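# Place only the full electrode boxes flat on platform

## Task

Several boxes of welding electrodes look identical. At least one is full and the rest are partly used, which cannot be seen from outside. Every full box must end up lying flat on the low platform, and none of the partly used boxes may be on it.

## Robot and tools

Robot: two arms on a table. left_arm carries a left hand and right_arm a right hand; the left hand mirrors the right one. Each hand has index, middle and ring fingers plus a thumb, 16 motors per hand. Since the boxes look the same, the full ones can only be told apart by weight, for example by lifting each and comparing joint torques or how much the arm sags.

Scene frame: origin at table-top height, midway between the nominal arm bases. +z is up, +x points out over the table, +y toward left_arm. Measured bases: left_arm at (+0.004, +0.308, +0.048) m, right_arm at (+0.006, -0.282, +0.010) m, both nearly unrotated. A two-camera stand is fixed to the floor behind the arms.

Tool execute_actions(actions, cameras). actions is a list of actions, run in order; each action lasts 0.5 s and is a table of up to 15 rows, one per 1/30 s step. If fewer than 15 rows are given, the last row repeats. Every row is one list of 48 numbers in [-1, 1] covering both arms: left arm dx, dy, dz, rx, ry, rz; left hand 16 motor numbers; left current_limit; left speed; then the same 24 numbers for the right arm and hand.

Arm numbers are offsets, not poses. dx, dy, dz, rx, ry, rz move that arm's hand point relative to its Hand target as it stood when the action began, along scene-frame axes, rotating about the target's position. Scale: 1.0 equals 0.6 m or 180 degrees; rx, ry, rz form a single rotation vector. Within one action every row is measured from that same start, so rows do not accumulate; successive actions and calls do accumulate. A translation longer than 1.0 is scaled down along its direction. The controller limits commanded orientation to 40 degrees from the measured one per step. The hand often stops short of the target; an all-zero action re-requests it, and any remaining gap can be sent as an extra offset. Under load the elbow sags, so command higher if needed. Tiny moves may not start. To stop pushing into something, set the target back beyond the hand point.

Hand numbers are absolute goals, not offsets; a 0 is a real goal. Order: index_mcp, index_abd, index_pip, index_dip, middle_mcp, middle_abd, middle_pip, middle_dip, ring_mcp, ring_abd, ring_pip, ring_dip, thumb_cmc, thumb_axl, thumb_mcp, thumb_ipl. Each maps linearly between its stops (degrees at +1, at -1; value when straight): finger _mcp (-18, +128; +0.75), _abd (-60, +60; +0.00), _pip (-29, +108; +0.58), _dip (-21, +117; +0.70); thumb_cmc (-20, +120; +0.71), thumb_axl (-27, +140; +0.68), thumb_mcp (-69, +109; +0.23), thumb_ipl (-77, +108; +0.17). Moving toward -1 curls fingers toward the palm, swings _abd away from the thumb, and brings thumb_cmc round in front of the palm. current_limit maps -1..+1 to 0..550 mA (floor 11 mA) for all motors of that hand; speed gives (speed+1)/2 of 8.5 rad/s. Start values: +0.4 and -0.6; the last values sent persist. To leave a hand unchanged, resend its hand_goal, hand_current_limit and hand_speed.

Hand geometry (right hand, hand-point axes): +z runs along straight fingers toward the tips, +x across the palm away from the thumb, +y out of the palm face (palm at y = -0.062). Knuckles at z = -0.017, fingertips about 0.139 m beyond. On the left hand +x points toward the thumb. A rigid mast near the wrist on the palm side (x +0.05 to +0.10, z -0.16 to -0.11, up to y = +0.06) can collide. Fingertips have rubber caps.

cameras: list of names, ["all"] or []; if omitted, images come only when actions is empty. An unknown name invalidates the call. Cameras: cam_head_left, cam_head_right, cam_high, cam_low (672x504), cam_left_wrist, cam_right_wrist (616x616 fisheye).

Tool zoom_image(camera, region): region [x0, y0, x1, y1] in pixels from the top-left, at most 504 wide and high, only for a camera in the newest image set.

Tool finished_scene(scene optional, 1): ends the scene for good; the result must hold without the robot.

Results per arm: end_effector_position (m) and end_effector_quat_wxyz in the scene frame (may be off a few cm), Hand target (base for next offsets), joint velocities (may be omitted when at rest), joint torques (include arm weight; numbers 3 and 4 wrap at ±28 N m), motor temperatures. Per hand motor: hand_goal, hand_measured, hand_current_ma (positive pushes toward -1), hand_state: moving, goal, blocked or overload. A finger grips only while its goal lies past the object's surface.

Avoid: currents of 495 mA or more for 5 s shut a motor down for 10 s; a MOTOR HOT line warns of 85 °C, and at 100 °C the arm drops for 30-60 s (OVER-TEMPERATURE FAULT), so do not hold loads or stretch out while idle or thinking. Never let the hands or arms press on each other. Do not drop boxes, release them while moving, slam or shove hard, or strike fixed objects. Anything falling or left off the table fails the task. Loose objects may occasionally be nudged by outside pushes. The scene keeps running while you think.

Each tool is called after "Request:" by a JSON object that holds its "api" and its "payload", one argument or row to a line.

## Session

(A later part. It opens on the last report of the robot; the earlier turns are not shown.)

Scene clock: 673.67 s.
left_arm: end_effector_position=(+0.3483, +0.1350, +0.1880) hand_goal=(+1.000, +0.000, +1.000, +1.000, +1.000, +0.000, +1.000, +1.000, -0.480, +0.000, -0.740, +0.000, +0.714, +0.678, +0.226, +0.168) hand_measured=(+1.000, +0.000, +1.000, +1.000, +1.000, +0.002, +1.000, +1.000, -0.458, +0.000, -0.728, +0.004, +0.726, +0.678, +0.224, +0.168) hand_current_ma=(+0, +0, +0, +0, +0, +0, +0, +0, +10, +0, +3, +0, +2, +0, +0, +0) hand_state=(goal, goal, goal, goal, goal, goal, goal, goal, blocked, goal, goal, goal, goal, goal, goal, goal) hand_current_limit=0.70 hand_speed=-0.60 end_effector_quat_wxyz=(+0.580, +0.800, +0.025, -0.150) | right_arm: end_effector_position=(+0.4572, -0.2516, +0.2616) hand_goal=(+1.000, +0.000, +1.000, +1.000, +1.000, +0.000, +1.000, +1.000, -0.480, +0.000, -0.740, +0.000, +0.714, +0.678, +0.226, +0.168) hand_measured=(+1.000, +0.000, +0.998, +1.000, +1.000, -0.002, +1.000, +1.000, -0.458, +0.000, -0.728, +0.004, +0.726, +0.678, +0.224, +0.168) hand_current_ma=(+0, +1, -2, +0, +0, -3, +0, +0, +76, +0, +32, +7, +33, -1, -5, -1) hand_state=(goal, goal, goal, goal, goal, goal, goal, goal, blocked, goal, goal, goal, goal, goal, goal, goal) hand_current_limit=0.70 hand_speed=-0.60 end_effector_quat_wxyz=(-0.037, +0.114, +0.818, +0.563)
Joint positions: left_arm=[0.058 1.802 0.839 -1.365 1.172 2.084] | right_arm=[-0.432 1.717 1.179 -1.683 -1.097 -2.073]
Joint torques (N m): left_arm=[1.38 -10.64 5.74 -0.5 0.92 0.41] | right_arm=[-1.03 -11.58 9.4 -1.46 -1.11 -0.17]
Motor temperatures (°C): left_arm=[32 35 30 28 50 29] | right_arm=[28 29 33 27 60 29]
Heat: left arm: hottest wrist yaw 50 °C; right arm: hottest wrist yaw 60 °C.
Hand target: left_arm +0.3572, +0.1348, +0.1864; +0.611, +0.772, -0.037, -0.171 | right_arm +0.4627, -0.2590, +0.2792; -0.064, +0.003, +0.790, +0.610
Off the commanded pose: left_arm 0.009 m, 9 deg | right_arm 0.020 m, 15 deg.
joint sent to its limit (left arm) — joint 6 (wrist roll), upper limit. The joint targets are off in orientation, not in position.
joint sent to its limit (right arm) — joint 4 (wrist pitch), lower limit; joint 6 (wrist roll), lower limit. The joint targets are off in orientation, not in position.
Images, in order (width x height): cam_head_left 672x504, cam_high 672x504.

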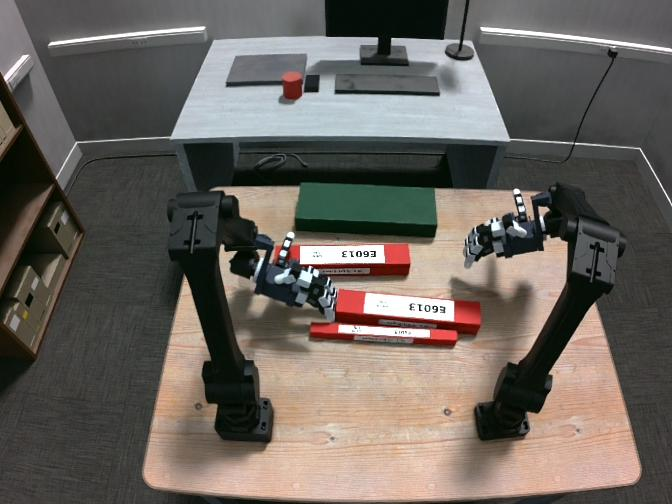

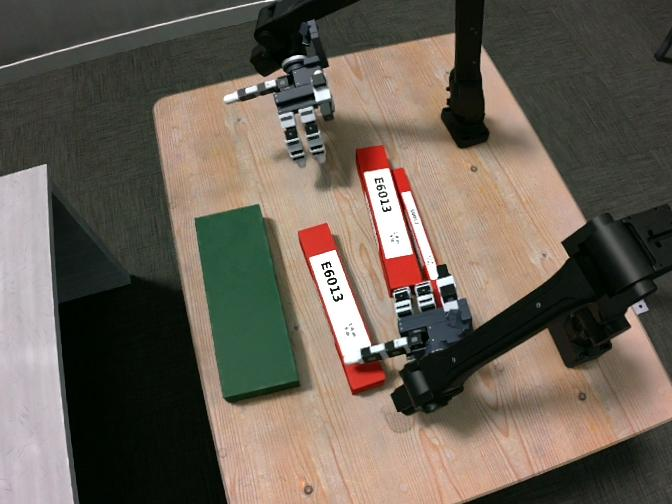

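Request:
{"api": "execute_actions", "payload": {
  "actions": [
    [[0.004,-0.055,0,0,0,0,1,0,1,1,1,0,1,1,-0.48,0,-0.74,0,0.714,0.678,0.226,0.168,0.7,-0.6,0,-0.02,0.0,0,0,0,1,0,1,1,1,0,1,1,-0.48,0,-0.74,0,0.714,0.678,0.226,0.168,0.7,-0.6]],
    [[0.004,-0.055,0,0,0,0,1,0,1,1,1,0,1,1,-0.48,0,-0.74,0,0.714,0.678,0.226,0.168,0.7,-0.6,0,0,0,0,0,0,1,0,1,1,1,0,1,1,-0.48,0,-0.74,0,0.714,0.678,0.226,0.168,0.7,-0.6]]
  ],
  "cameras": ["cam_high","cam_head_left"]
}}

Request:
{"api": "zoom_image", "payload": {
  "camera": "cam_head_left",
  "region": [260, 230, 520, 350]
}}

Scene clock: 675.27 s.
left_arm: end_effector_position=(+0.3534, +0.0704, +0.1888) hand_goal=(+1.000, +0.000, +1.000, +1.000, +1.000, +0.000, +1.000, +1.000, -0.480, +0.000, -0.740, +0.000, +0.714, +0.678, +0.226, +0.168) hand_measured=(+1.000, +0.000, +1.000, +1.000, +1.000, +0.002, +1.000, +1.000, -0.458, +0.000, -0.728, +0.004, +0.726, +0.678, +0.224, +0.168) hand_current_ma=(+0, +0, +0, +0, +0, +0, +0, +0, +10, +0, +3, +0, +2, +0, +0, +0) hand_state=(goal, goal, goal, goal, goal, goal, goal, goal, blocked, goal, goal, goal, goal, goal, goal, goal) hand_current_limit=0.70 hand_speed=-0.60 end_effector_quat_wxyz=(+0.607, +0.774, -0.027, -0.177) | right_arm: end_effector_position=(+0.4581, -0.2645, +0.2626) hand_goal=(+1.000, +0.000, +1.000, +1.000, +1.000, +0.000, +1.000, +1.000, -0.480, +0.000, -0.740, +0.000, +0.714, +0.678, +0.226, +0.168) hand_measured=(+1.000, +0.000, +0.998, +1.000, +1.000, -0.002, +1.000, +1.000, -0.458, +0.000, -0.728, +0.004, +0.726, +0.678, +0.224, +0.168) hand_current_ma=(+0, +1, -2, +0, +0, -3, +0, +0, +76, +0, +32, +7, +33, -1, -5, -1) hand_state=(goal, goal, goal, goal, goal, goal, goal, goal, blocked, goal, goal, goal, goal, goal, goal, goal) hand_current_limit=0.70 hand_speed=-0.60 end_effector_quat_wxyz=(-0.028, +0.121, +0.820, +0.559)
Joint positions: left_arm=[-0.131 1.887 0.917 -1.343 1.296 2.084] | right_arm=[-0.46 1.715 1.186 -1.683 -1.087 -2.073]
Joint torques (N m): left_arm=[1.61 -11.81 5.74 -0.47 0.94 0.42] | right_arm=[-0.91 -11.52 9.21 -1.44 -1.13 -0.16]
Motor temperatures (°C): left_arm=[32 35 30 28 50 29] | right_arm=[28 29 33 27 60 29]
Heat: left arm: hottest wrist yaw 50 °C; right arm: hottest wrist yaw 60 °C.
Hand target: left_arm +0.3619, +0.0687, +0.1863; +0.611, +0.772, -0.037, -0.172 | right_arm +0.4627, -0.2711, +0.2792; -0.064, +0.003, +0.789, +0.610
Off the commanded pose: left_arm 0.009 m, 1 deg | right_arm 0.019 m, 16 deg.
joint sent to its limit (left arm) — joint 6 (wrist roll), upper limit. The joint targets still meet the commanded pose.
joint sent to its limit (right arm) — joint 4 (wrist pitch), lower limit; joint 6 (wrist roll), lower limit. The joint targets are off in orientation, not in position.
Images, in order (width x height): cam_head_left 672x504, cam_high 672x504.

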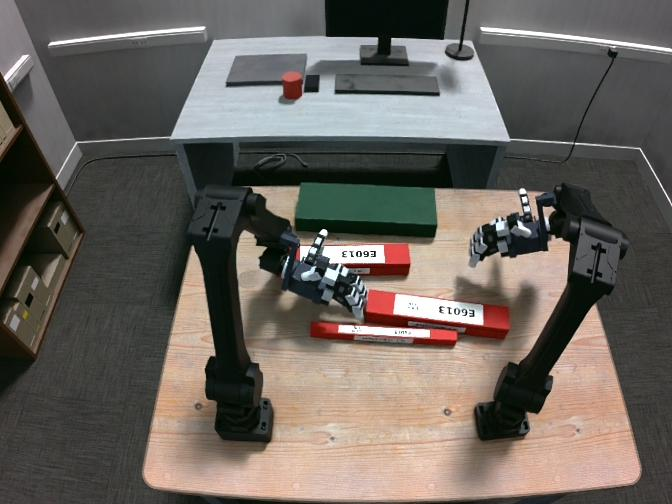

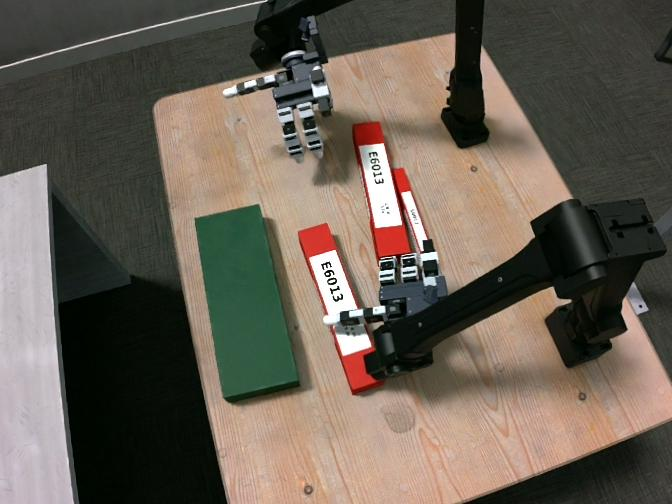

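Scaled by 1.938.

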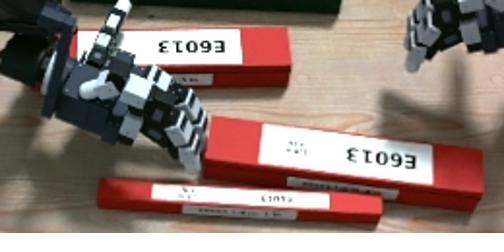

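Request:
{"api": "execute_actions", "payload": {
  "actions": [
    [[0.004,-0.05,0,0,0,0,1,0,1,1,1,0,1,1,-0.48,0,-0.74,0,0.714,0.678,0.226,0.168,0.7,-0.6,0,-0.02,0.0,0,0,0,1,0,1,1,1,0,1,1,-0.48,0,-0.74,0,0.714,0.678,0.226,0.168,0.7,-0.6]],
    [[0.004,-0.05,0,0,0,0,1,0,1,1,1,0,1,1,-0.48,0,-0.74,0,0.714,0.678,0.226,0.168,0.7,-0.6,0,0,0,0,0,0,1,0,1,1,1,0,1,1,-0.48,0,-0.74,0,0.714,0.678,0.226,0.168,0.7,-0.6]]
  ],
  "cameras": ["cam_high","cam_head_left"]
}}

Request:
{"api": "zoom_image", "payload": {
  "camera": "cam_head_left",
  "region": [260, 230, 540, 350]
}}

Scene clock: 677.37 s.
left_arm: end_effector_position=(+0.3660, +0.0109, +0.1783) hand_goal=(+1.000, +0.000, +1.000, +1.000, +1.000, +0.000, +1.000, +1.000, -0.480, +0.000, -0.740, +0.000, +0.714, +0.678, +0.226, +0.168) hand_measured=(+0.998, -0.016, +1.000, +1.000, +1.000, +0.002, +1.000, +1.000, -0.458, +0.000, -0.728, +0.004, +0.726, +0.678, +0.224, +0.168) hand_current_ma=(+0, -4, +0, +0, +0, +0, +0, +0, +10, +0, +3, +0, +2, +0, +0, +0) hand_state=(goal, goal, goal, goal, goal, goal, goal, goal, blocked, goal, goal, goal, goal, goal, goal, goal) hand_current_limit=0.70 hand_speed=-0.60 end_effector_quat_wxyz=(+0.610, +0.769, -0.033, -0.186) | right_arm: end_effector_position=(+0.4582, -0.2760, +0.2625) hand_goal=(+1.000, +0.000, +1.000, +1.000, +1.000, +0.000, +1.000, +1.000, -0.480, +0.000, -0.740, +0.000, +0.714, +0.678, +0.226, +0.168) hand_measured=(+1.000, +0.000, +0.998, +1.000, +1.000, -0.002, +1.000, +1.000, -0.458, +0.000, -0.728, +0.004, +0.726, +0.678, +0.224, +0.168) hand_current_ma=(+0, +1, -2, +0, +0, -3, +0, +0, +76, +0, +32, +7, +33, -1, -5, -1) hand_state=(goal, goal, goal, goal, goal, goal, goal, goal, blocked, goal, goal, goal, goal, goal, goal, goal) hand_current_limit=0.70 hand_speed=-0.60 end_effector_quat_wxyz=(-0.021, +0.129, +0.821, +0.555)
Joint positions: left_arm=[-0.276 1.884 0.924 -0.94 1.372 1.653] | right_arm=[-0.486 1.714 1.191 -1.683 -1.076 -2.073]
Joint torques (N m): left_arm=[1.38 -15.85 4.42 0.47 0.97 0.2] | right_arm=[-0.91 -11.58 9.24 -1.46 -1.14 -0.17]
Motor temperatures (°C): left_arm=[32 35 30 28 50 29] | right_arm=[28 29 33 27 59 29]
Heat: left arm: hottest wrist yaw 50 °C; right arm: hottest wrist yaw 59 °C.
Hand target: left_arm +0.3666, +0.0086, +0.1862; +0.611, +0.772, -0.037, -0.172 | right_arm +0.4626, -0.2829, +0.2792; -0.064, +0.003, +0.790, +0.610
Off the commanded pose: left_arm 0.008 m, 2 deg | right_arm 0.019 m, 17 deg.
joint sent to its limit (right arm) — joint 4 (wrist pitch), lower limit; joint 6 (wrist roll), lower limit. The joint targets are off in orientation, not in position.
Images, in order (width x height): cam_head_left 672x504, cam_high 672x504.

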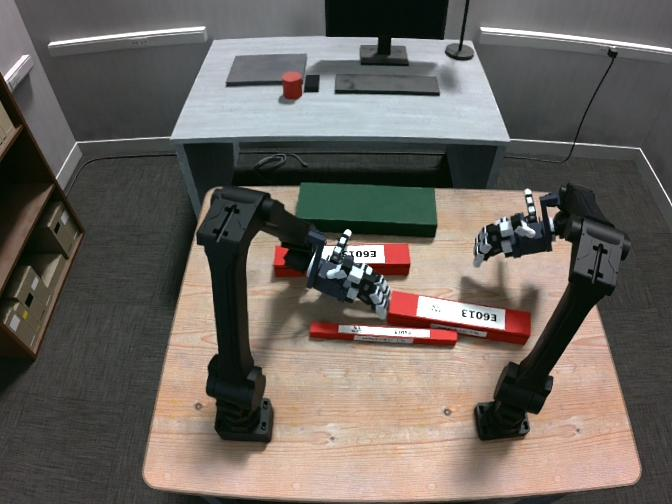

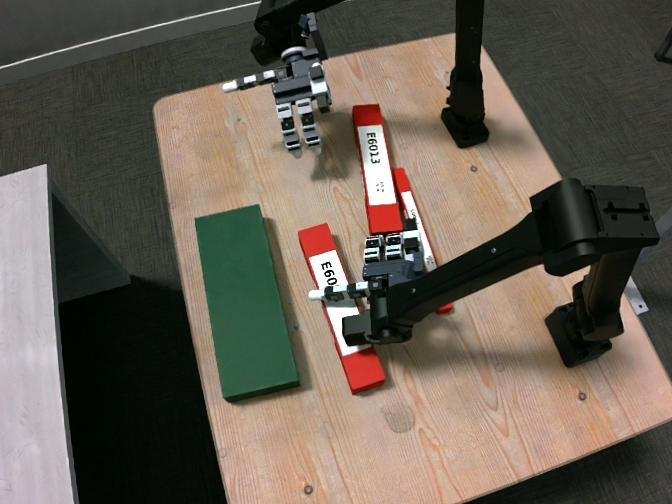

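Scaled by 1.800.

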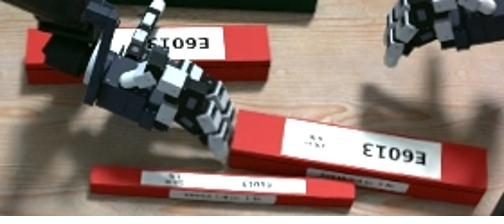

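Request:
{"api": "execute_actions", "payload": {
  "actions": [
    [[0.0,-0.035,0,0,0,0,1,0,1,1,1,0,1,1,-0.48,0,-0.74,0,0.714,0.678,0.226,0.168,0.7,-0.6,0,0,0.0,0,0,0,1,0,1,1,1,0,1,1,-0.48,0,-0.74,0,0.714,0.678,0.226,0.168,0.7,-0.6]],
    [[0,0.06,0.05,0,0,0,1,0,1,1,1,0,1,1,-0.48,0,-0.74,0,0.714,0.678,0.226,0.168,0.7,-0.6,0,0,0,0,0,0,1,0,1,1,1,0,1,1,-0.48,0,-0.74,0,0.714,0.678,0.226,0.168,0.7,-0.6]],
    [[-0.05,0.09,0,0,0,0,1,0,1,1,1,0,1,1,-0.48,0,-0.74,0,0.714,0.678,0.226,0.168,0.7,-0.6,0,0,0,0,0,0,1,0,1,1,1,0,1,1,-0.48,0,-0.74,0,0.714,0.678,0.226,0.168,0.7,-0.6]],
    [[-0.02,0.09,0,0,0,0,1,0,1,1,1,0,1,1,-0.48,0,-0.74,0,0.714,0.678,0.226,0.168,0.7,-0.6,0,0,0,0,0,0,1,0,1,1,1,0,1,1,-0.48,0,-0.74,0,0.714,0.678,0.226,0.168,0.7,-0.6]],
    [[0,0.02,-0.04,0,0,0,1,0,1,1,1,0,1,1,-0.48,0,-0.74,0,0.714,0.678,0.226,0.168,0.7,-0.6,0,0,0,0,0,0,1,0,1,1,1,0,1,1,-0.48,0,-0.74,0,0.714,0.678,0.226,0.168,0.7,-0.6]]
  ],
  "cameras": ["cam_high","cam_head_left"]
}}

Request:
{"api": "zoom_image", "payload": {
  "camera": "cam_head_left",
  "region": [240, 240, 360, 360]
}}

Scene clock: 681.60 s.
left_arm: end_effector_position=(+0.3252, +0.1404, +0.1997) hand_goal=(+1.000, +0.000, +1.000, +1.000, +1.000, +0.000, +1.000, +1.000, -0.480, +0.000, -0.740, +0.000, +0.714, +0.678, +0.226, +0.168) hand_measured=(+1.000, -0.002, +1.000, +1.000, +1.000, +0.000, +0.998, +1.000, -0.458, +0.000, -0.728, +0.004, +0.726, +0.678, +0.224, +0.168) hand_current_ma=(+0, +0, +0, +0, +0, +0, +0, +0, +10, +0, +3, +0, +2, +0, +0, +0) hand_state=(goal, goal, goal, goal, goal, goal, goal, goal, blocked, goal, goal, goal, goal, goal, goal, goal) hand_current_limit=0.70 hand_speed=-0.60 end_effector_quat_wxyz=(+0.576, +0.805, +0.026, -0.137) | right_arm: end_effector_position=(+0.4582, -0.2760, +0.2625) hand_goal=(+1.000, +0.000, +1.000, +1.000, +1.000, +0.000, +1.000, +1.000, -0.480, +0.000, -0.740, +0.000, +0.714, +0.678, +0.226, +0.168) hand_measured=(+1.000, +0.000, +0.998, +1.000, +1.000, -0.002, +1.000, +1.000, -0.458, +0.000, -0.728, +0.004, +0.726, +0.678, +0.224, +0.168) hand_current_ma=(+0, +1, -2, +0, +0, -3, +0, +0, +76, +0, +32, +7, +33, -1, -5, -1) hand_state=(goal, goal, goal, goal, goal, goal, goal, goal, blocked, goal, goal, goal, goal, goal, goal, goal) hand_current_limit=0.70 hand_speed=-0.60 end_effector_quat_wxyz=(-0.021, +0.129, +0.821, +0.555)
Joint positions: left_arm=[0.081 1.715 0.767 -1.353 1.159 2.08] | right_arm=[-0.486 1.714 1.191 -1.683 -1.076 -2.073]
Joint torques (N m): left_arm=[2.49 -9.41 3.6 -0.36 0.57 0.46] | right_arm=[-0.91 -11.58 9.24 -1.46 -1.13 -0.16]
Motor temperatures (°C): left_arm=[31 35 30 28 49 29] | right_arm=[28 29 34 27 58 29]
Heat: left arm: hottest wrist yaw 49 °C; right arm: hottest wrist yaw 58 °C.
Hand target: left_arm +0.3247, +0.1437, +0.1923; +0.611, +0.772, -0.037, -0.172 | right_arm +0.4626, -0.2829, +0.2792; -0.064, +0.003, +0.790, +0.610
Off the commanded pose: left_arm 0.008 m, 10 deg | right_arm 0.019 m, 17 deg.
joint sent to its limit (left arm) — joint 6 (wrist roll), upper limit. The joint targets are off in orientation, not in position.
joint sent to its limit (right arm) — joint 4 (wrist pitch), lower limit; joint 6 (wrist roll), lower limit. The joint targets are off in orientation, not in position.
Images, in order (width x height): cam_head_left 672x504, cam_high 672x504.

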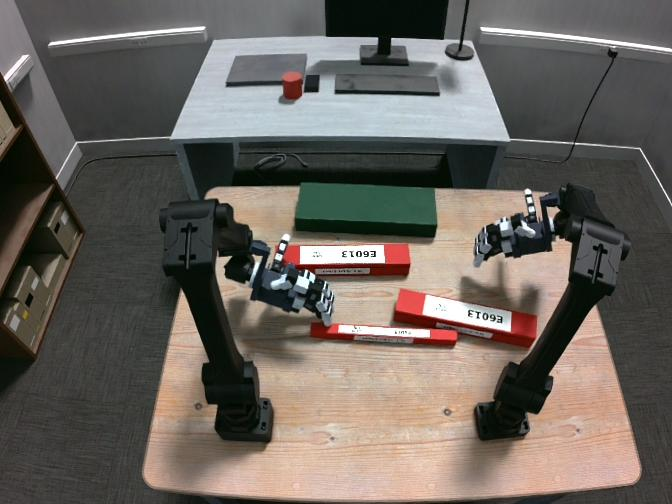

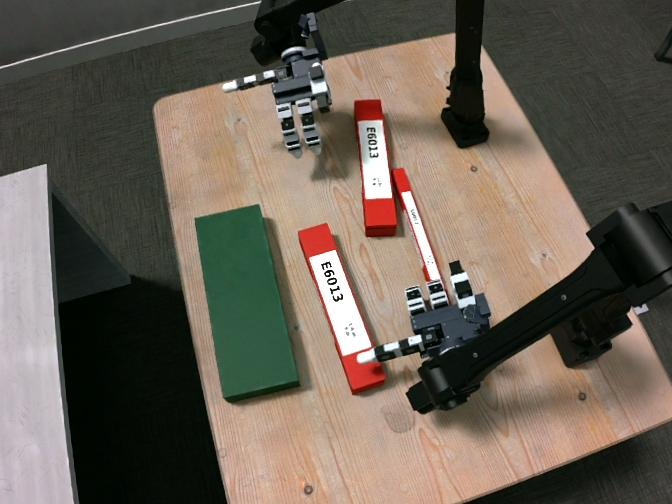

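Scaled by 4.200.

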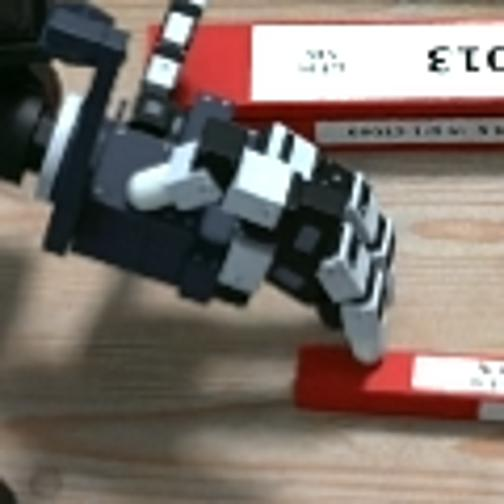

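Request:
{"api": "execute_actions", "payload": {
  "actions": [
    [[-0.02,0.07,0.03,0,0,0,1,0,1,1,1,0,1,1,-0.48,0,-0.74,0,0.714,0.678,0.226,0.168,0.7,-0.6,0,0,0.0,0,0,0,1,0,1,1,1,0,1,1,-0.48,0,-0.74,0,0.714,0.678,0.226,0.168,0.7,-0.6]],
    [[-0.025,0.01,-0.05,0,0,0,1,0,1,1,1,0,1,1,-0.48,0,-0.74,0,0.714,0.678,0.226,0.168,0.7,-0.6,0,0,0,0,0,0,1,0,1,1,1,0,1,1,-0.48,0,-0.74,0,0.714,0.678,0.226,0.168,0.7,-0.6]]
  ],
  "cameras": ["cam_high","cam_head_left"]
}}

Request:
{"api": "zoom_image", "payload": {
  "camera": "cam_head_left",
  "region": [240, 260, 360, 380]
}}

Request:
{"api": "zoom_image", "payload": {
  "camera": "cam_high",
  "region": [350, 240, 480, 370]
}}

Scene clock: 683.47 s.
left_arm: end_effector_position=(+0.2980, +0.1882, +0.1853) hand_goal=(+1.000, +0.000, +1.000, +1.000, +1.000, +0.000, +1.000, +1.000, -0.480, +0.000, -0.740, +0.000, +0.714, +0.678, +0.226, +0.168) hand_measured=(+1.000, -0.002, +1.000, +1.000, +1.000, +0.002, +0.998, +0.998, -0.458, +0.000, -0.728, +0.004, +0.726, +0.678, +0.224, +0.168) hand_current_ma=(+0, +0, +0, +0, +0, +0, +0, +0, +10, +0, +3, +0, +2, +0, +0, +0) hand_state=(goal, goal, goal, goal, goal, goal, goal, goal, blocked, goal, goal, goal, goal, goal, goal, goal) hand_current_limit=0.70 hand_speed=-0.60 end_effector_quat_wxyz=(+0.538, +0.829, +0.078, -0.133) | right_arm: end_effector_position=(+0.4582, -0.2760, +0.2625) hand_goal=(+1.000, +0.000, +1.000, +1.000, +1.000, +0.000, +1.000, +1.000, -0.480, +0.000, -0.740, +0.000, +0.714, +0.678, +0.226, +0.168) hand_measured=(+1.000, +0.000, +0.998, +1.000, +1.000, -0.002, +1.000, +1.000, -0.458, +0.000, -0.728, +0.004, +0.726, +0.678, +0.224, +0.168) hand_current_ma=(+0, +1, -2, +0, +0, -3, +0, +0, +76, +0, +32, +7, +33, -1, -5, -1) hand_state=(goal, goal, goal, goal, goal, goal, goal, goal, blocked, goal, goal, goal, goal, goal, goal, goal) hand_current_limit=0.70 hand_speed=-0.60 end_effector_quat_wxyz=(-0.021, +0.129, +0.821, +0.555)
Joint positions: left_arm=[0.263 1.64 0.677 -1.372 1.007 2.082] | right_arm=[-0.486 1.714 1.191 -1.683 -1.076 -2.073]
Joint torques (N m): left_arm=[2.49 -8.23 3.51 -0.66 0.61 0.43] | right_arm=[-0.97 -11.52 9.22 -1.46 -1.13 -0.16]
Motor temperatures (°C): left_arm=[31 35 30 28 49 29] | right_arm=[28 29 34 27 58 29]
Heat: left arm: hottest wrist yaw 49 °C; right arm: hottest wrist yaw 58 °C.
Hand target: left_arm +0.2977, +0.1917, +0.1802; +0.611, +0.772, -0.037, -0.172 | right_arm +0.4626, -0.2829, +0.2792; -0.064, +0.003, +0.790, +0.610
Off the commanded pose: left_arm 0.006 m, 18 deg | right_arm 0.019 m, 17 deg.
joint sent to its limit (left arm) — joint 6 (wrist roll), upper limit. The joint targets are off in orientation, not in position.
joint sent to its limit (right arm) — joint 4 (wrist pitch), lower limit; joint 6 (wrist roll), lower limit. The joint targets are off in orientation, not in position.
Images, in order (width x height): cam_head_left 672x504, cam_high 672x504.

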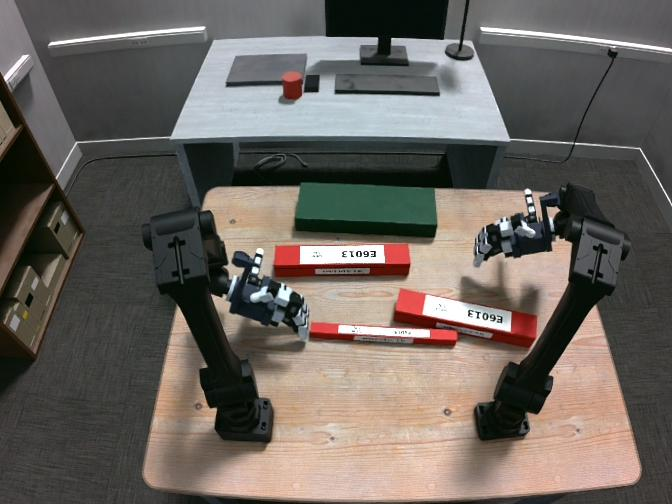

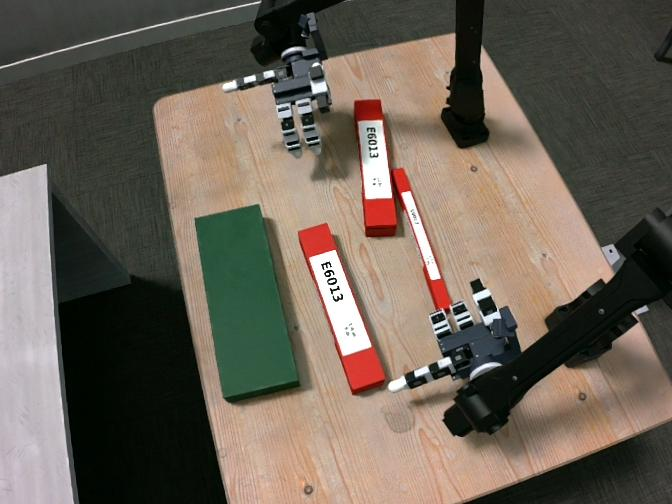

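Scaled by 4.200.

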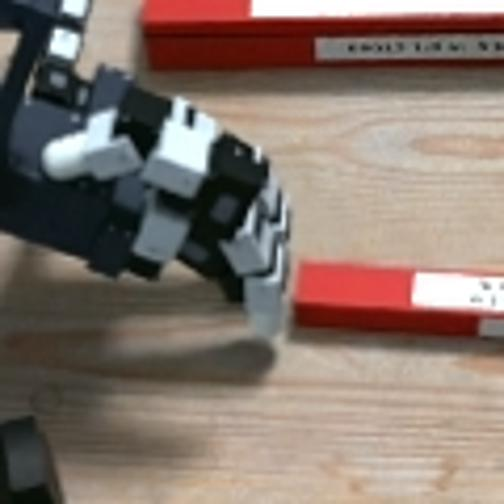

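Scaled by 3.877.

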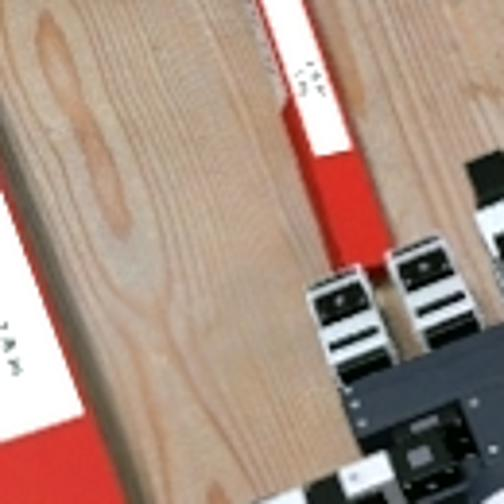

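Request:
{"api": "execute_actions", "payload": {
  "actions": [
    [[0.0,-0.055,-0.003,0,0,0,1,0,1,1,1,0,1,1,-0.48,0,-0.74,0,0.714,0.678,0.226,0.168,0.7,-0.6,0,0,0.0,0,0,0,1,0,1,1,1,0,1,1,-0.48,0,-0.74,0,0.714,0.678,0.226,0.168,0.7,-0.6]],
    [[0.0,-0.055,-0.0,0,0,0,1,0,1,1,1,0,1,1,-0.48,0,-0.74,0,0.714,0.678,0.226,0.168,0.7,-0.6,0,0,0,0,0,0,1,0,1,1,1,0,1,1,-0.48,0,-0.74,0,0.714,0.678,0.226,0.168,0.7,-0.6]]
  ],
  "cameras": ["cam_high","cam_head_left"]
}}

Request:
{"api": "zoom_image", "payload": {
  "camera": "cam_head_left",
  "region": [240, 240, 520, 370]
}}

Scene clock: 685.33 s.
left_arm: end_effector_position=(+0.2927, +0.1271, +0.1811) hand_goal=(+1.000, +0.000, +1.000, +1.000, +1.000, +0.000, +1.000, +1.000, -0.480, +0.000, -0.740, +0.000, +0.714, +0.678, +0.226, +0.168) hand_measured=(+1.000, -0.004, +1.000, +1.000, +1.000, -0.008, +1.000, +1.000, -0.458, +0.000, -0.728, +0.004, +0.726, +0.678, +0.224, +0.168) hand_current_ma=(+0, +0, +0, +0, +0, -1, +0, +0, +10, +0, +3, +0, +2, +0, +0, +0) hand_state=(goal, goal, goal, goal, goal, goal, goal, goal, blocked, goal, goal, goal, goal, goal, goal, goal) hand_current_limit=0.70 hand_speed=-0.60 end_effector_quat_wxyz=(+0.583, +0.798, +0.020, -0.150) | right_arm: end_effector_position=(+0.4582, -0.2760, +0.2625) hand_goal=(+1.000, +0.000, +1.000, +1.000, +1.000, +0.000, +1.000, +1.000, -0.480, +0.000, -0.740, +0.000, +0.714, +0.678, +0.226, +0.168) hand_measured=(+1.000, +0.000, +0.998, +1.000, +1.000, -0.002, +1.000, +1.000, -0.458, +0.000, -0.728, +0.004, +0.726, +0.678, +0.224, +0.168) hand_current_ma=(+0, +1, -2, +0, +0, -3, +0, +0, +76, +0, +32, +7, +33, -1, -5, -1) hand_state=(goal, goal, goal, goal, goal, goal, goal, goal, blocked, goal, goal, goal, goal, goal, goal, goal) hand_current_limit=0.70 hand_speed=-0.60 end_effector_quat_wxyz=(-0.021, +0.129, +0.821, +0.555)
Joint positions: left_arm=[0.042 1.73 0.677 -1.27 1.185 2.083] | right_arm=[-0.486 1.714 1.191 -1.683 -1.076 -2.073]
Joint torques (N m): left_arm=[0.91 -8.88 4.42 -0.21 1.03 0.42] | right_arm=[-0.97 -11.52 9.24 -1.46 -1.14 -0.16]
Motor temperatures (°C): left_arm=[31 35 30 28 48 29] | right_arm=[28 29 34 27 58 29]
Heat: left arm: hottest wrist yaw 48 °C; right arm: hottest wrist yaw 58 °C.
Hand target: left_arm +0.2977, +0.1257, +0.1785; +0.611, +0.772, -0.037, -0.172 | right_arm +0.4626, -0.2829, +0.2792; -0.064, +0.003, +0.790, +0.610
Off the commanded pose: left_arm 0.006 m, 8 deg | right_arm 0.019 m, 17 deg.
joint sent to its limit (left arm) — joint 6 (wrist roll), upper limit. The joint targets are off in orientation, not in position.
joint sent to its limit (right arm) — joint 4 (wrist pitch), lower limit; joint 6 (wrist roll), lower limit. The joint targets are off in orientation, not in position.
Images, in order (width x height): cam_head_left 672x504, cam_high 672x504.

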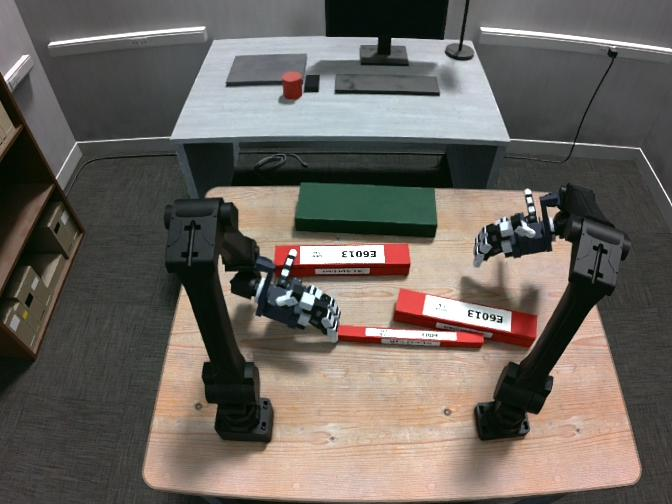

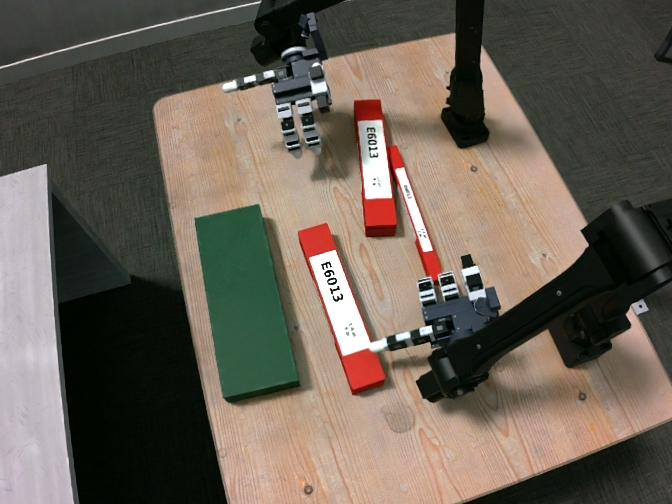

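Scaled by 1.800.

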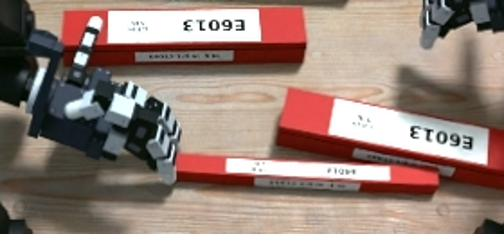

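Request:
{"api": "execute_actions", "payload": {
  "actions": [
    [[-0.002,-0.055,0,0,0,0,1,0,1,1,1,0,1,1,-0.48,0,-0.74,0,0.714,0.678,0.226,0.168,0.7,-0.6,0,0,0.0,0,0,0,1,0,1,1,1,0,1,1,-0.48,0,-0.74,0,0.714,0.678,0.226,0.168,0.7,-0.6]],
    [[-0.002,-0.05,-0.0,0,0,0,1,0,1,1,1,0,1,1,-0.48,0,-0.74,0,0.714,0.678,0.226,0.168,0.7,-0.6,0,0,0,0,0,0,1,0,1,1,1,0,1,1,-0.48,0,-0.74,0,0.714,0.678,0.226,0.168,0.7,-0.6]]
  ],
  "cameras": ["cam_high","cam_head_left"]
}}

Request:
{"api": "zoom_image", "payload": {
  "camera": "cam_head_left",
  "region": [260, 240, 540, 370]
}}

Scene clock: 687.47 s.
left_arm: end_effector_position=(+0.2885, +0.0660, +0.1798) hand_goal=(+1.000, +0.000, +1.000, +1.000, +1.000, +0.000, +1.000, +1.000, -0.480, +0.000, -0.740, +0.000, +0.714, +0.678, +0.226, +0.168) hand_measured=(+1.000, +0.004, +1.000, +1.000, +1.000, -0.008, +1.000, +1.000, -0.458, +0.000, -0.728, +0.004, +0.726, +0.678, +0.224, +0.168) hand_current_ma=(+0, +0, +0, +0, +0, -1, +0, +0, +10, +0, +3, +0, +2, +0, +0, +0) hand_state=(goal, goal, goal, goal, goal, goal, goal, goal, blocked, goal, goal, goal, goal, goal, goal, goal) hand_current_limit=0.70 hand_speed=-0.60 end_effector_quat_wxyz=(+0.610, +0.772, -0.035, -0.174) | right_arm: end_effector_position=(+0.4582, -0.2760, +0.2625) hand_goal=(+1.000, +0.000, +1.000, +1.000, +1.000, +0.000, +1.000, +1.000, -0.480, +0.000, -0.740, +0.000, +0.714, +0.678, +0.226, +0.168) hand_measured=(+1.000, +0.000, +0.998, +1.000, +1.000, -0.002, +1.000, +1.000, -0.458, +0.000, -0.728, +0.004, +0.726, +0.678, +0.224, +0.168) hand_current_ma=(+0, +1, -2, +0, +0, -3, +0, +0, +76, +0, +32, +7, +33, -1, -5, -1) hand_state=(goal, goal, goal, goal, goal, goal, goal, goal, blocked, goal, goal, goal, goal, goal, goal, goal) hand_current_limit=0.70 hand_speed=-0.60 end_effector_quat_wxyz=(-0.021, +0.129, +0.821, +0.555)
Joint positions: left_arm=[-0.173 1.795 0.718 -1.142 1.323 2.001] | right_arm=[-0.486 1.714 1.191 -1.683 -1.076 -2.073]
Joint torques (N m): left_arm=[1.2 -10.4 4.6 -0.12 1.07 0.21] | right_arm=[-0.91 -11.58 9.22 -1.46 -1.13 -0.16]
Motor temperatures (°C): left_arm=[31 35 30 28 48 29] | right_arm=[28 28 34 27 57 29]
Heat: left arm: hottest wrist yaw 48 °C; right arm: hottest wrist yaw 57 °C.
Hand target: left_arm +0.2953, +0.0627, +0.1785; +0.611, +0.772, -0.037, -0.172 | right_arm +0.4626, -0.2829, +0.2792; -0.064, +0.003, +0.790, +0.610
Off the commanded pose: left_arm 0.008 m, 0 deg | right_arm 0.019 m, 17 deg.
joint sent to its limit (right arm) — joint 4 (wrist pitch), lower limit; joint 6 (wrist roll), lower limit. The joint targets are off in orientation, not in position.
Images, in order (width x height): cam_head_left 672x504, cam_high 672x504.

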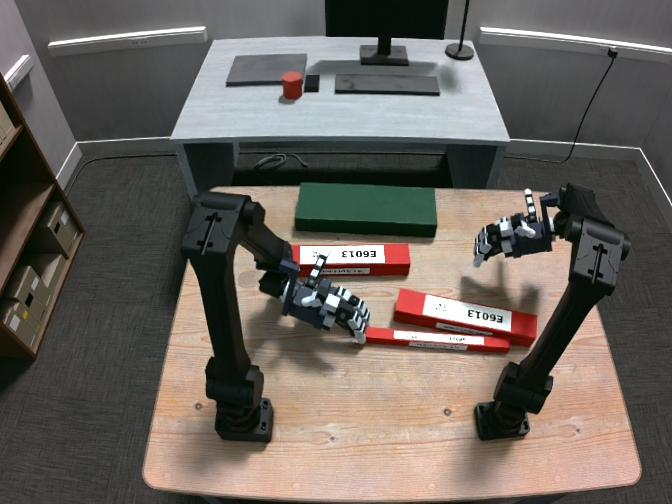

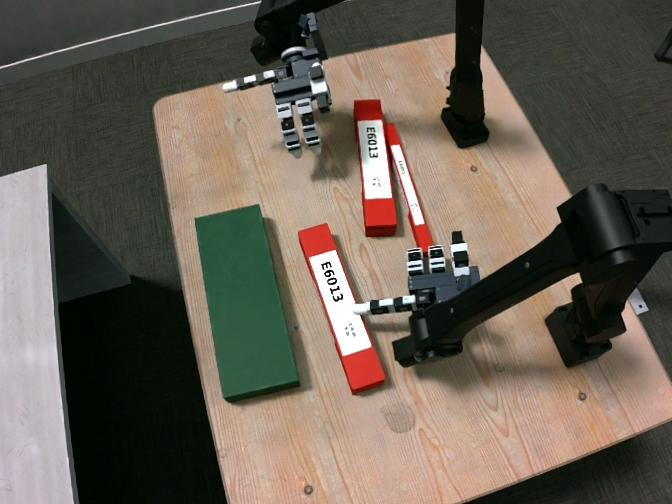

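Scaled by 1.800.

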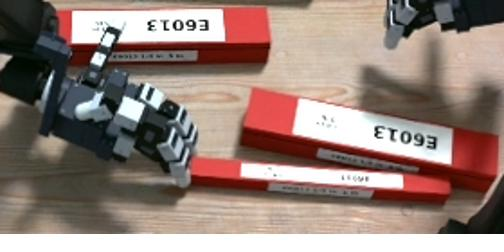

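Request:
{"api": "execute_actions", "payload": {
  "actions": [
    [[-0.0,-0.05,-0.0,0,0,0,1,0,1,1,1,0,1,1,-0.48,0,-0.74,0,0.714,0.678,0.226,0.168,0.7,-0.6,0,0,0.0,0,0,0,1,0,1,1,1,0,1,1,-0.48,0,-0.74,0,0.714,0.678,0.226,0.168,0.7,-0.6]],
    [[0.0,-0.045,-0.0,0,0,0,1,0,1,1,1,0,1,1,-0.48,0,-0.74,0,0.714,0.678,0.226,0.168,0.7,-0.6,0,0,0,0,0,0,1,0,1,1,1,0,1,1,-0.48,0,-0.74,0,0.714,0.678,0.226,0.168,0.7,-0.6]]
  ],
  "cameras": ["cam_high","cam_head_left"]
}}

Request:
{"api": "zoom_image", "payload": {
  "camera": "cam_head_left",
  "region": [260, 240, 540, 370]
}}

Scene clock: 689.70 s.
left_arm: end_effector_position=(+0.2992, +0.0105, +0.1765) hand_goal=(+1.000, +0.000, +1.000, +1.000, +1.000, +0.000, +1.000, +1.000, -0.480, +0.000, -0.740, +0.000, +0.714, +0.678, +0.226, +0.168) hand_measured=(+0.994, -0.034, +1.000, +1.000, +1.000, -0.012, +1.000, +1.000, -0.458, +0.000, -0.728, +0.004, +0.726, +0.678, +0.224, +0.168) hand_current_ma=(-1, -16, +0, +0, +0, -2, +0, +0, +10, +0, +3, +0, +2, +0, +0, +0) hand_state=(goal, blocked, goal, goal, goal, goal, goal, goal, blocked, goal, goal, goal, goal, goal, goal, goal) hand_current_limit=0.70 hand_speed=-0.60 end_effector_quat_wxyz=(+0.611, +0.768, -0.039, -0.186) | right_arm: end_effector_position=(+0.4582, -0.2760, +0.2625) hand_goal=(+1.000, +0.000, +1.000, +1.000, +1.000, +0.000, +1.000, +1.000, -0.480, +0.000, -0.740, +0.000, +0.714, +0.678, +0.226, +0.168) hand_measured=(+1.000, +0.000, +0.998, +1.000, +1.000, -0.002, +1.000, +1.000, -0.458, +0.000, -0.728, +0.004, +0.726, +0.678, +0.224, +0.168) hand_current_ma=(+0, +1, -2, +0, +0, -3, +0, +0, +76, +0, +32, +7, +33, -1, -5, -1) hand_state=(goal, goal, goal, goal, goal, goal, goal, goal, blocked, goal, goal, goal, goal, goal, goal, goal) hand_current_limit=0.70 hand_speed=-0.60 end_effector_quat_wxyz=(-0.021, +0.129, +0.821, +0.555)
Joint positions: left_arm=[-0.331 1.749 0.69 -0.598 1.386 1.414] | right_arm=[-0.486 1.714 1.191 -1.683 -1.076 -2.073]
Joint torques (N m): left_arm=[0.62 -12.69 3.78 1.05 0.68 0.21] | right_arm=[-0.91 -11.63 9.24 -1.44 -1.13 -0.17]
Motor temperatures (°C): left_arm=[31 35 30 28 48 29] | right_arm=[28 28 34 27 57 29]
Heat: left arm: hottest wrist yaw 48 °C; right arm: hottest wrist yaw 57 °C.
Hand target: left_arm +0.2953, +0.0057, +0.1785; +0.611, +0.772, -0.037, -0.171 | right_arm +0.4626, -0.2829, +0.2792; -0.064, +0.003, +0.790, +0.610
Off the commanded pose: left_arm 0.006 m, 2 deg | right_arm 0.019 m, 17 deg.
joint sent to its limit (right arm) — joint 4 (wrist pitch), lower limit; joint 6 (wrist roll), lower limit. The joint targets are off in orientation, not in position.
Images, in order (width x height): cam_head_left 672x504, cam_high 672x504.

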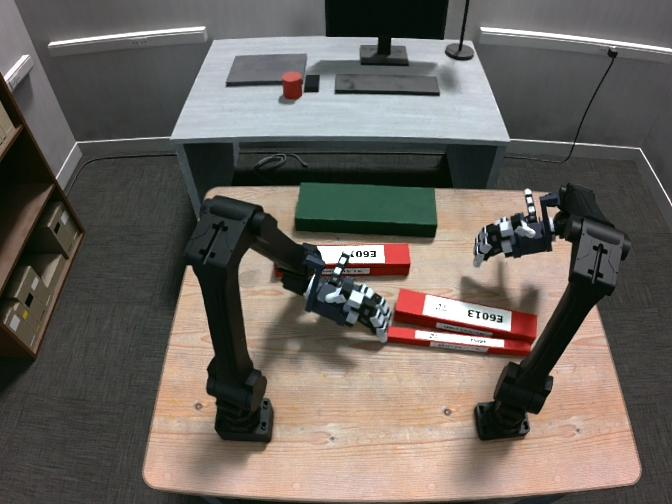

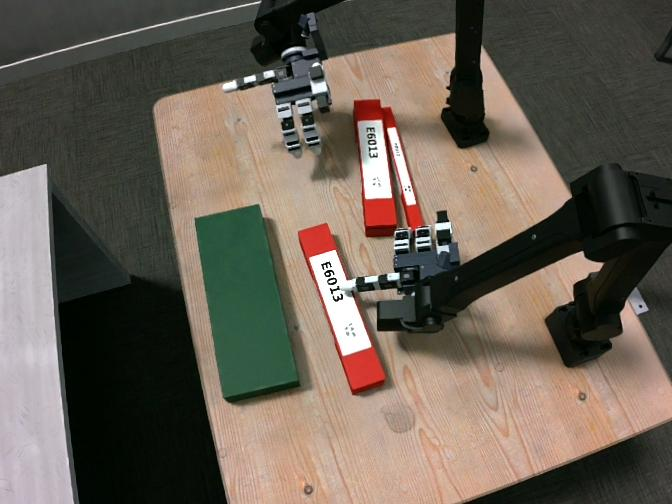

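Scaled by 1.800.

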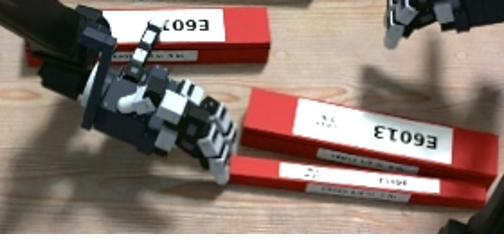

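Request:
{"api": "execute_actions", "payload": {
  "actions": [
    [[0.0,0.05,0.08,0,0,0,1,0,1,1,1,0,1,1,-0.48,0,-0.74,0,0.714,0.678,0.226,0.168,0.7,-0.6,0.04,0.05,0.0,0,0,0,1,0,1,1,0.0,0,1,1,-0.48,0,-0.74,0,0.714,0.678,0.226,0.168,0.7,-0.6]],
    [[0.03,0.1,0.0,0,0,0,1,0,1,1,1,0,1,1,-0.48,0,-0.74,0,0.714,0.678,0.226,0.168,0.7,-0.6,0.03,0.07,0,0,0,0,1,0,1,1,0,0,1,1,-0.48,0,-0.74,0,0.714,0.678,0.226,0.168,0.7,-0.6]],
    [[0.03,0.1,0.0,0,0,0,1,0,1,1,1,0,1,1,-0.48,0,-0.74,0,0.714,0.678,0.226,0.168,0.7,-0.6,0.0,0.05,0,0,0,0,1,0,1,1,0,0,1,1,-0.48,0,-0.74,0,0.714,0.678,0.226,0.168,0.7,-0.6]]
  ],
  "cameras": ["cam_high","cam_head_left"]
}}

Request:
{"api": "zoom_image", "payload": {
  "camera": "cam_head_left",
  "region": [380, 200, 500, 320]
}}

Request:
{"api": "zoom_image", "payload": {
  "camera": "cam_high",
  "region": [250, 120, 380, 250]
}}

Scene clock: 693.57 s.
left_arm: end_effector_position=(+0.3223, +0.1528, +0.2229) hand_goal=(+1.000, +0.000, +1.000, +1.000, +1.000, +0.000, +1.000, +1.000, -0.480, +0.000, -0.740, +0.000, +0.714, +0.678, +0.226, +0.168) hand_measured=(+1.000, +0.002, +1.000, +1.000, +1.000, -0.002, +1.000, +1.000, -0.458, +0.000, -0.728, +0.004, +0.726, +0.678, +0.224, +0.168) hand_current_ma=(+0, +0, +0, +0, +0, +0, +0, +0, +10, +0, +3, +0, +3, +0, +0, +0) hand_state=(goal, goal, goal, goal, goal, goal, goal, goal, blocked, goal, goal, goal, goal, goal, goal, goal) hand_current_limit=0.70 hand_speed=-0.60 end_effector_quat_wxyz=(+0.573, +0.807, +0.044, -0.137) | right_arm: end_effector_position=(+0.4943, -0.1798, +0.2759) hand_goal=(+1.000, +0.000, +1.000, +1.000, +0.000, +0.000, +1.000, +1.000, -0.480, +0.000, -0.740, +0.000, +0.714, +0.678, +0.226, +0.168) hand_measured=(+1.000, +0.000, +0.998, +1.000, +0.018, -0.002, +1.000, +1.000, -0.458, +0.000, -0.728, +0.004, +0.726, +0.678, +0.224, +0.168) hand_current_ma=(+0, +1, -2, +0, +60, -3, +0, +0, +76, +0, +32, +7, +33, -1, -5, -1) hand_state=(goal, goal, goal, goal, goal, goal, goal, goal, blocked, goal, goal, goal, goal, goal, goal, goal) hand_current_limit=0.70 hand_speed=-0.60 end_effector_quat_wxyz=(-0.053, +0.048, +0.802, +0.593)
Joint positions: left_arm=[0.123 1.639 0.763 -1.445 1.138 2.081] | right_arm=[-0.248 1.804 1.3 -1.685 -1.207 -2.074]
Joint torques (N m): left_arm=[2.08 -9.7 6.49 -1.39 0.66 0.44] | right_arm=[-0.09 -10.34 9.7 -0.96 -1.38 -0.17]
Motor temperatures (°C): left_arm=[31 35 30 28 47 29] | right_arm=[28 28 34 27 57 29]
Heat: left arm: hottest wrist yaw 47 °C; right arm: hottest wrist yaw 57 °C.
Hand target: left_arm +0.3313, +0.1557, +0.2264; +0.611, +0.772, -0.037, -0.172 | right_arm +0.5046, -0.1811, +0.2792; -0.064, +0.003, +0.789, +0.610
Off the commanded pose: left_arm 0.010 m, 12 deg | right_arm 0.011 m, 6 deg.
joint sent to its limit (left arm) — joint 6 (wrist roll), upper limit. The joint targets are off in orientation, not in position.
joint sent to its limit (right arm) — joint 6 (wrist roll), lower limit. The joint targets are off in orientation, not in position.
Images, in order (width x height): cam_head_left 672x504, cam_high 672x504.

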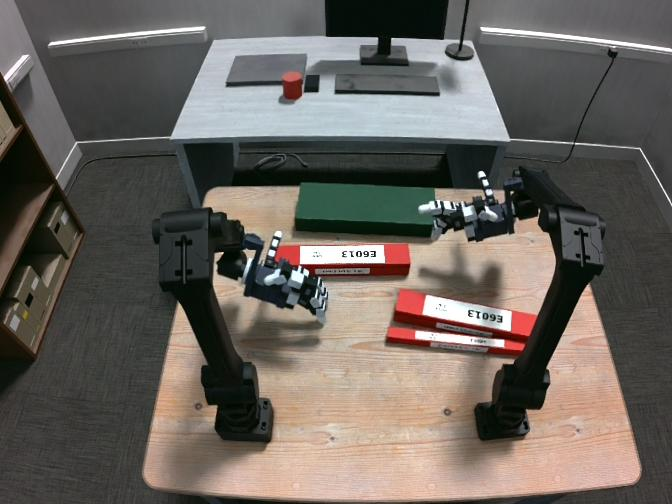

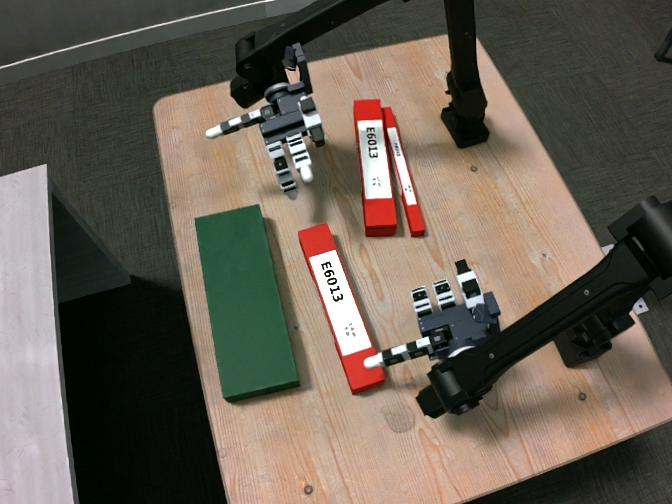

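Scaled by 4.200.

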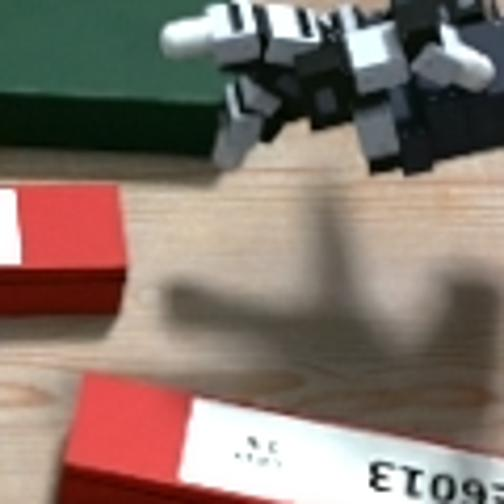

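Scaled by 3.877.

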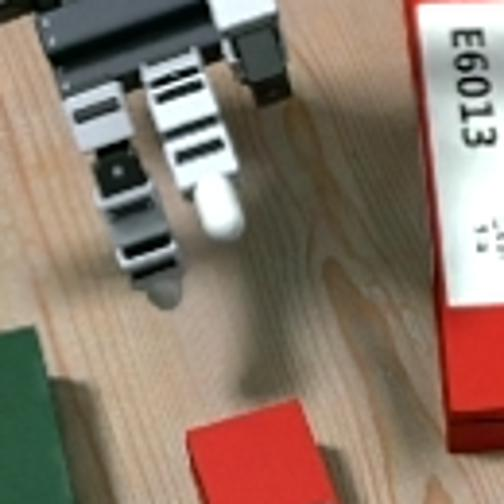

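Request:
{"api": "execute_actions", "payload": {
  "actions": [
    [[0.0,0.05,0.03,0,0,0,1,0,1,1,1,0,1,1,-0.48,0,-0.74,0,0.714,0.678,0.226,0.168,0.7,-0.6,0.035,0.075,0.0,0,0,0,1,0,1,1,0.0,0,1,1,-0.48,0,-0.74,0,0.714,0.678,0.226,0.168,0.7,-0.6]],
    [[0.03,0.08,0.0,0,0,0,1,0,1,1,1,0,1,1,-0.48,0,-0.74,0,0.714,0.678,0.226,0.168,0.7,-0.6,0.003,0.0,-0.04,0,0,0,1,0,1,1,0,0,1,1,-0.48,0,-0.74,0,0.714,0.678,0.226,0.168,0.7,-0.6]]
  ],
  "cameras": ["cam_high","cam_head_left"]
}}

Request:
{"api": "zoom_image", "payload": {
  "camera": "cam_head_left",
  "region": [380, 200, 500, 320]
}}

Request:
{"api": "zoom_image", "payload": {
  "camera": "cam_high",
  "region": [230, 150, 360, 280]
}}

Scene clock: 695.70 s.
left_arm: end_effector_position=(+0.3406, +0.2294, +0.2388) hand_goal=(+1.000, +0.000, +1.000, +1.000, +1.000, +0.000, +1.000, +1.000, -0.480, +0.000, -0.740, +0.000, +0.714, +0.678, +0.226, +0.168) hand_measured=(+1.000, +0.002, +1.000, +1.000, +1.000, -0.002, +1.000, +1.000, -0.458, +0.000, -0.728, +0.004, +0.726, +0.678, +0.224, +0.168) hand_current_ma=(+0, +0, +0, +0, +0, +0, +0, +0, +10, +0, +3, +0, +3, +0, +0, +0) hand_state=(goal, goal, goal, goal, goal, goal, goal, goal, blocked, goal, goal, goal, goal, goal, goal, goal) hand_current_limit=0.70 hand_speed=-0.60 end_effector_quat_wxyz=(+0.525, +0.831, +0.113, -0.141) | right_arm: end_effector_position=(+0.5195, -0.1331, +0.2555) hand_goal=(+1.000, +0.000, +1.000, +1.000, +0.000, +0.000, +1.000, +1.000, -0.480, +0.000, -0.740, +0.000, +0.714, +0.678, +0.226, +0.168) hand_measured=(+1.000, +0.000, +0.998, +1.000, +0.018, -0.002, +1.000, +1.000, -0.458, +0.000, -0.728, +0.004, +0.726, +0.678, +0.224, +0.168) hand_current_ma=(+0, +1, -2, +0, +56, -3, +0, +0, +76, +0, +32, +7, +33, -1, -5, -1) hand_state=(goal, goal, goal, goal, goal, goal, goal, goal, blocked, goal, goal, goal, goal, goal, goal, goal) hand_current_limit=0.70 hand_speed=-0.60 end_effector_quat_wxyz=(-0.076, +0.017, +0.789, +0.609)
Joint positions: left_arm=[0.354 1.597 0.854 -1.632 0.942 2.083] | right_arm=[-0.142 1.917 1.383 -1.662 -1.261 -2.074]
Joint torques (N m): left_arm=[1.73 -9.88 7.35 -1.7 0.55 0.44] | right_arm=[-0.56 -11.69 8.59 -0.21 -1.31 -0.18]
Motor temperatures (°C): left_arm=[31 35 30 28 47 29] | right_arm=[28 29 34 27 56 29]
Heat: left arm: hottest wrist yaw 47 °C; right arm: hottest wrist yaw 56 °C.
Hand target: left_arm +0.3492, +0.2337, +0.2445; +0.611, +0.772, -0.037, -0.172 | right_arm +0.5274, -0.1360, +0.2553; -0.064, +0.003, +0.789, +0.610
Off the commanded pose: left_arm 0.011 m, 21 deg | right_arm 0.008 m, 2 deg.
joint sent to its limit (left arm) — joint 6 (wrist roll), upper limit. The joint targets are off in orientation, not in position.
joint sent to its limit (right arm) — joint 6 (wrist roll), lower limit. The joint targets still meet the commanded pose.
Images, in order (width x height): cam_head_left 672x504, cam_high 672x504.

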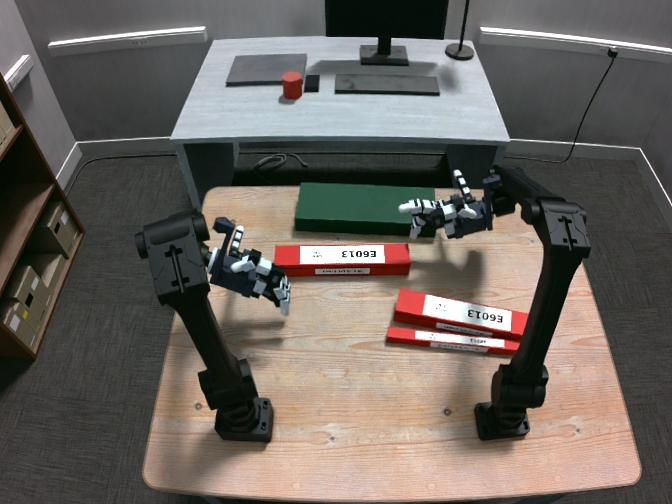

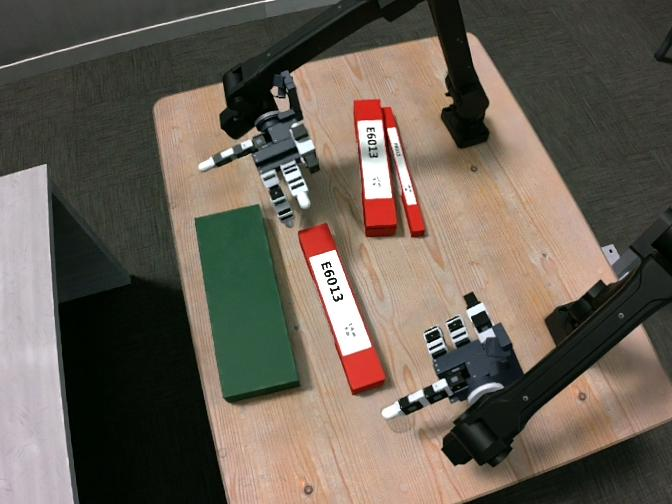

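Scaled by 4.200.

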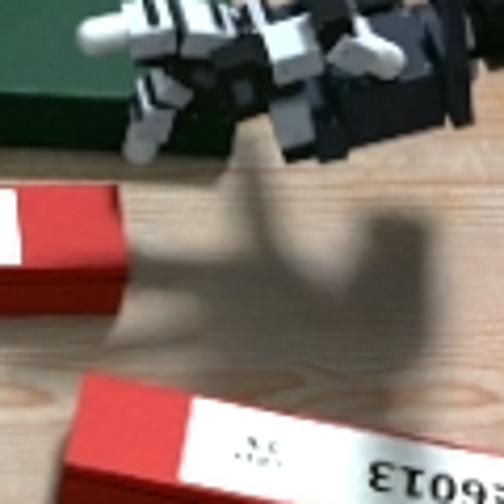

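Scaled by 3.877.

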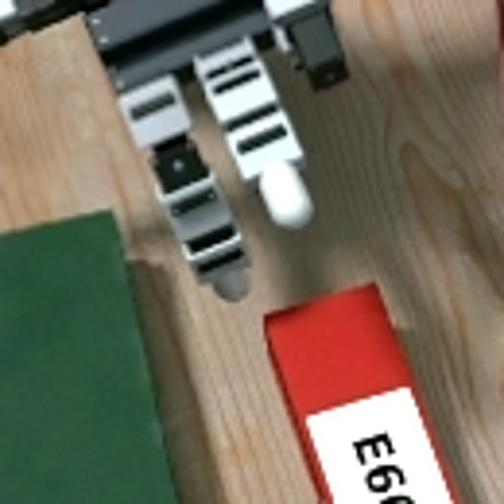

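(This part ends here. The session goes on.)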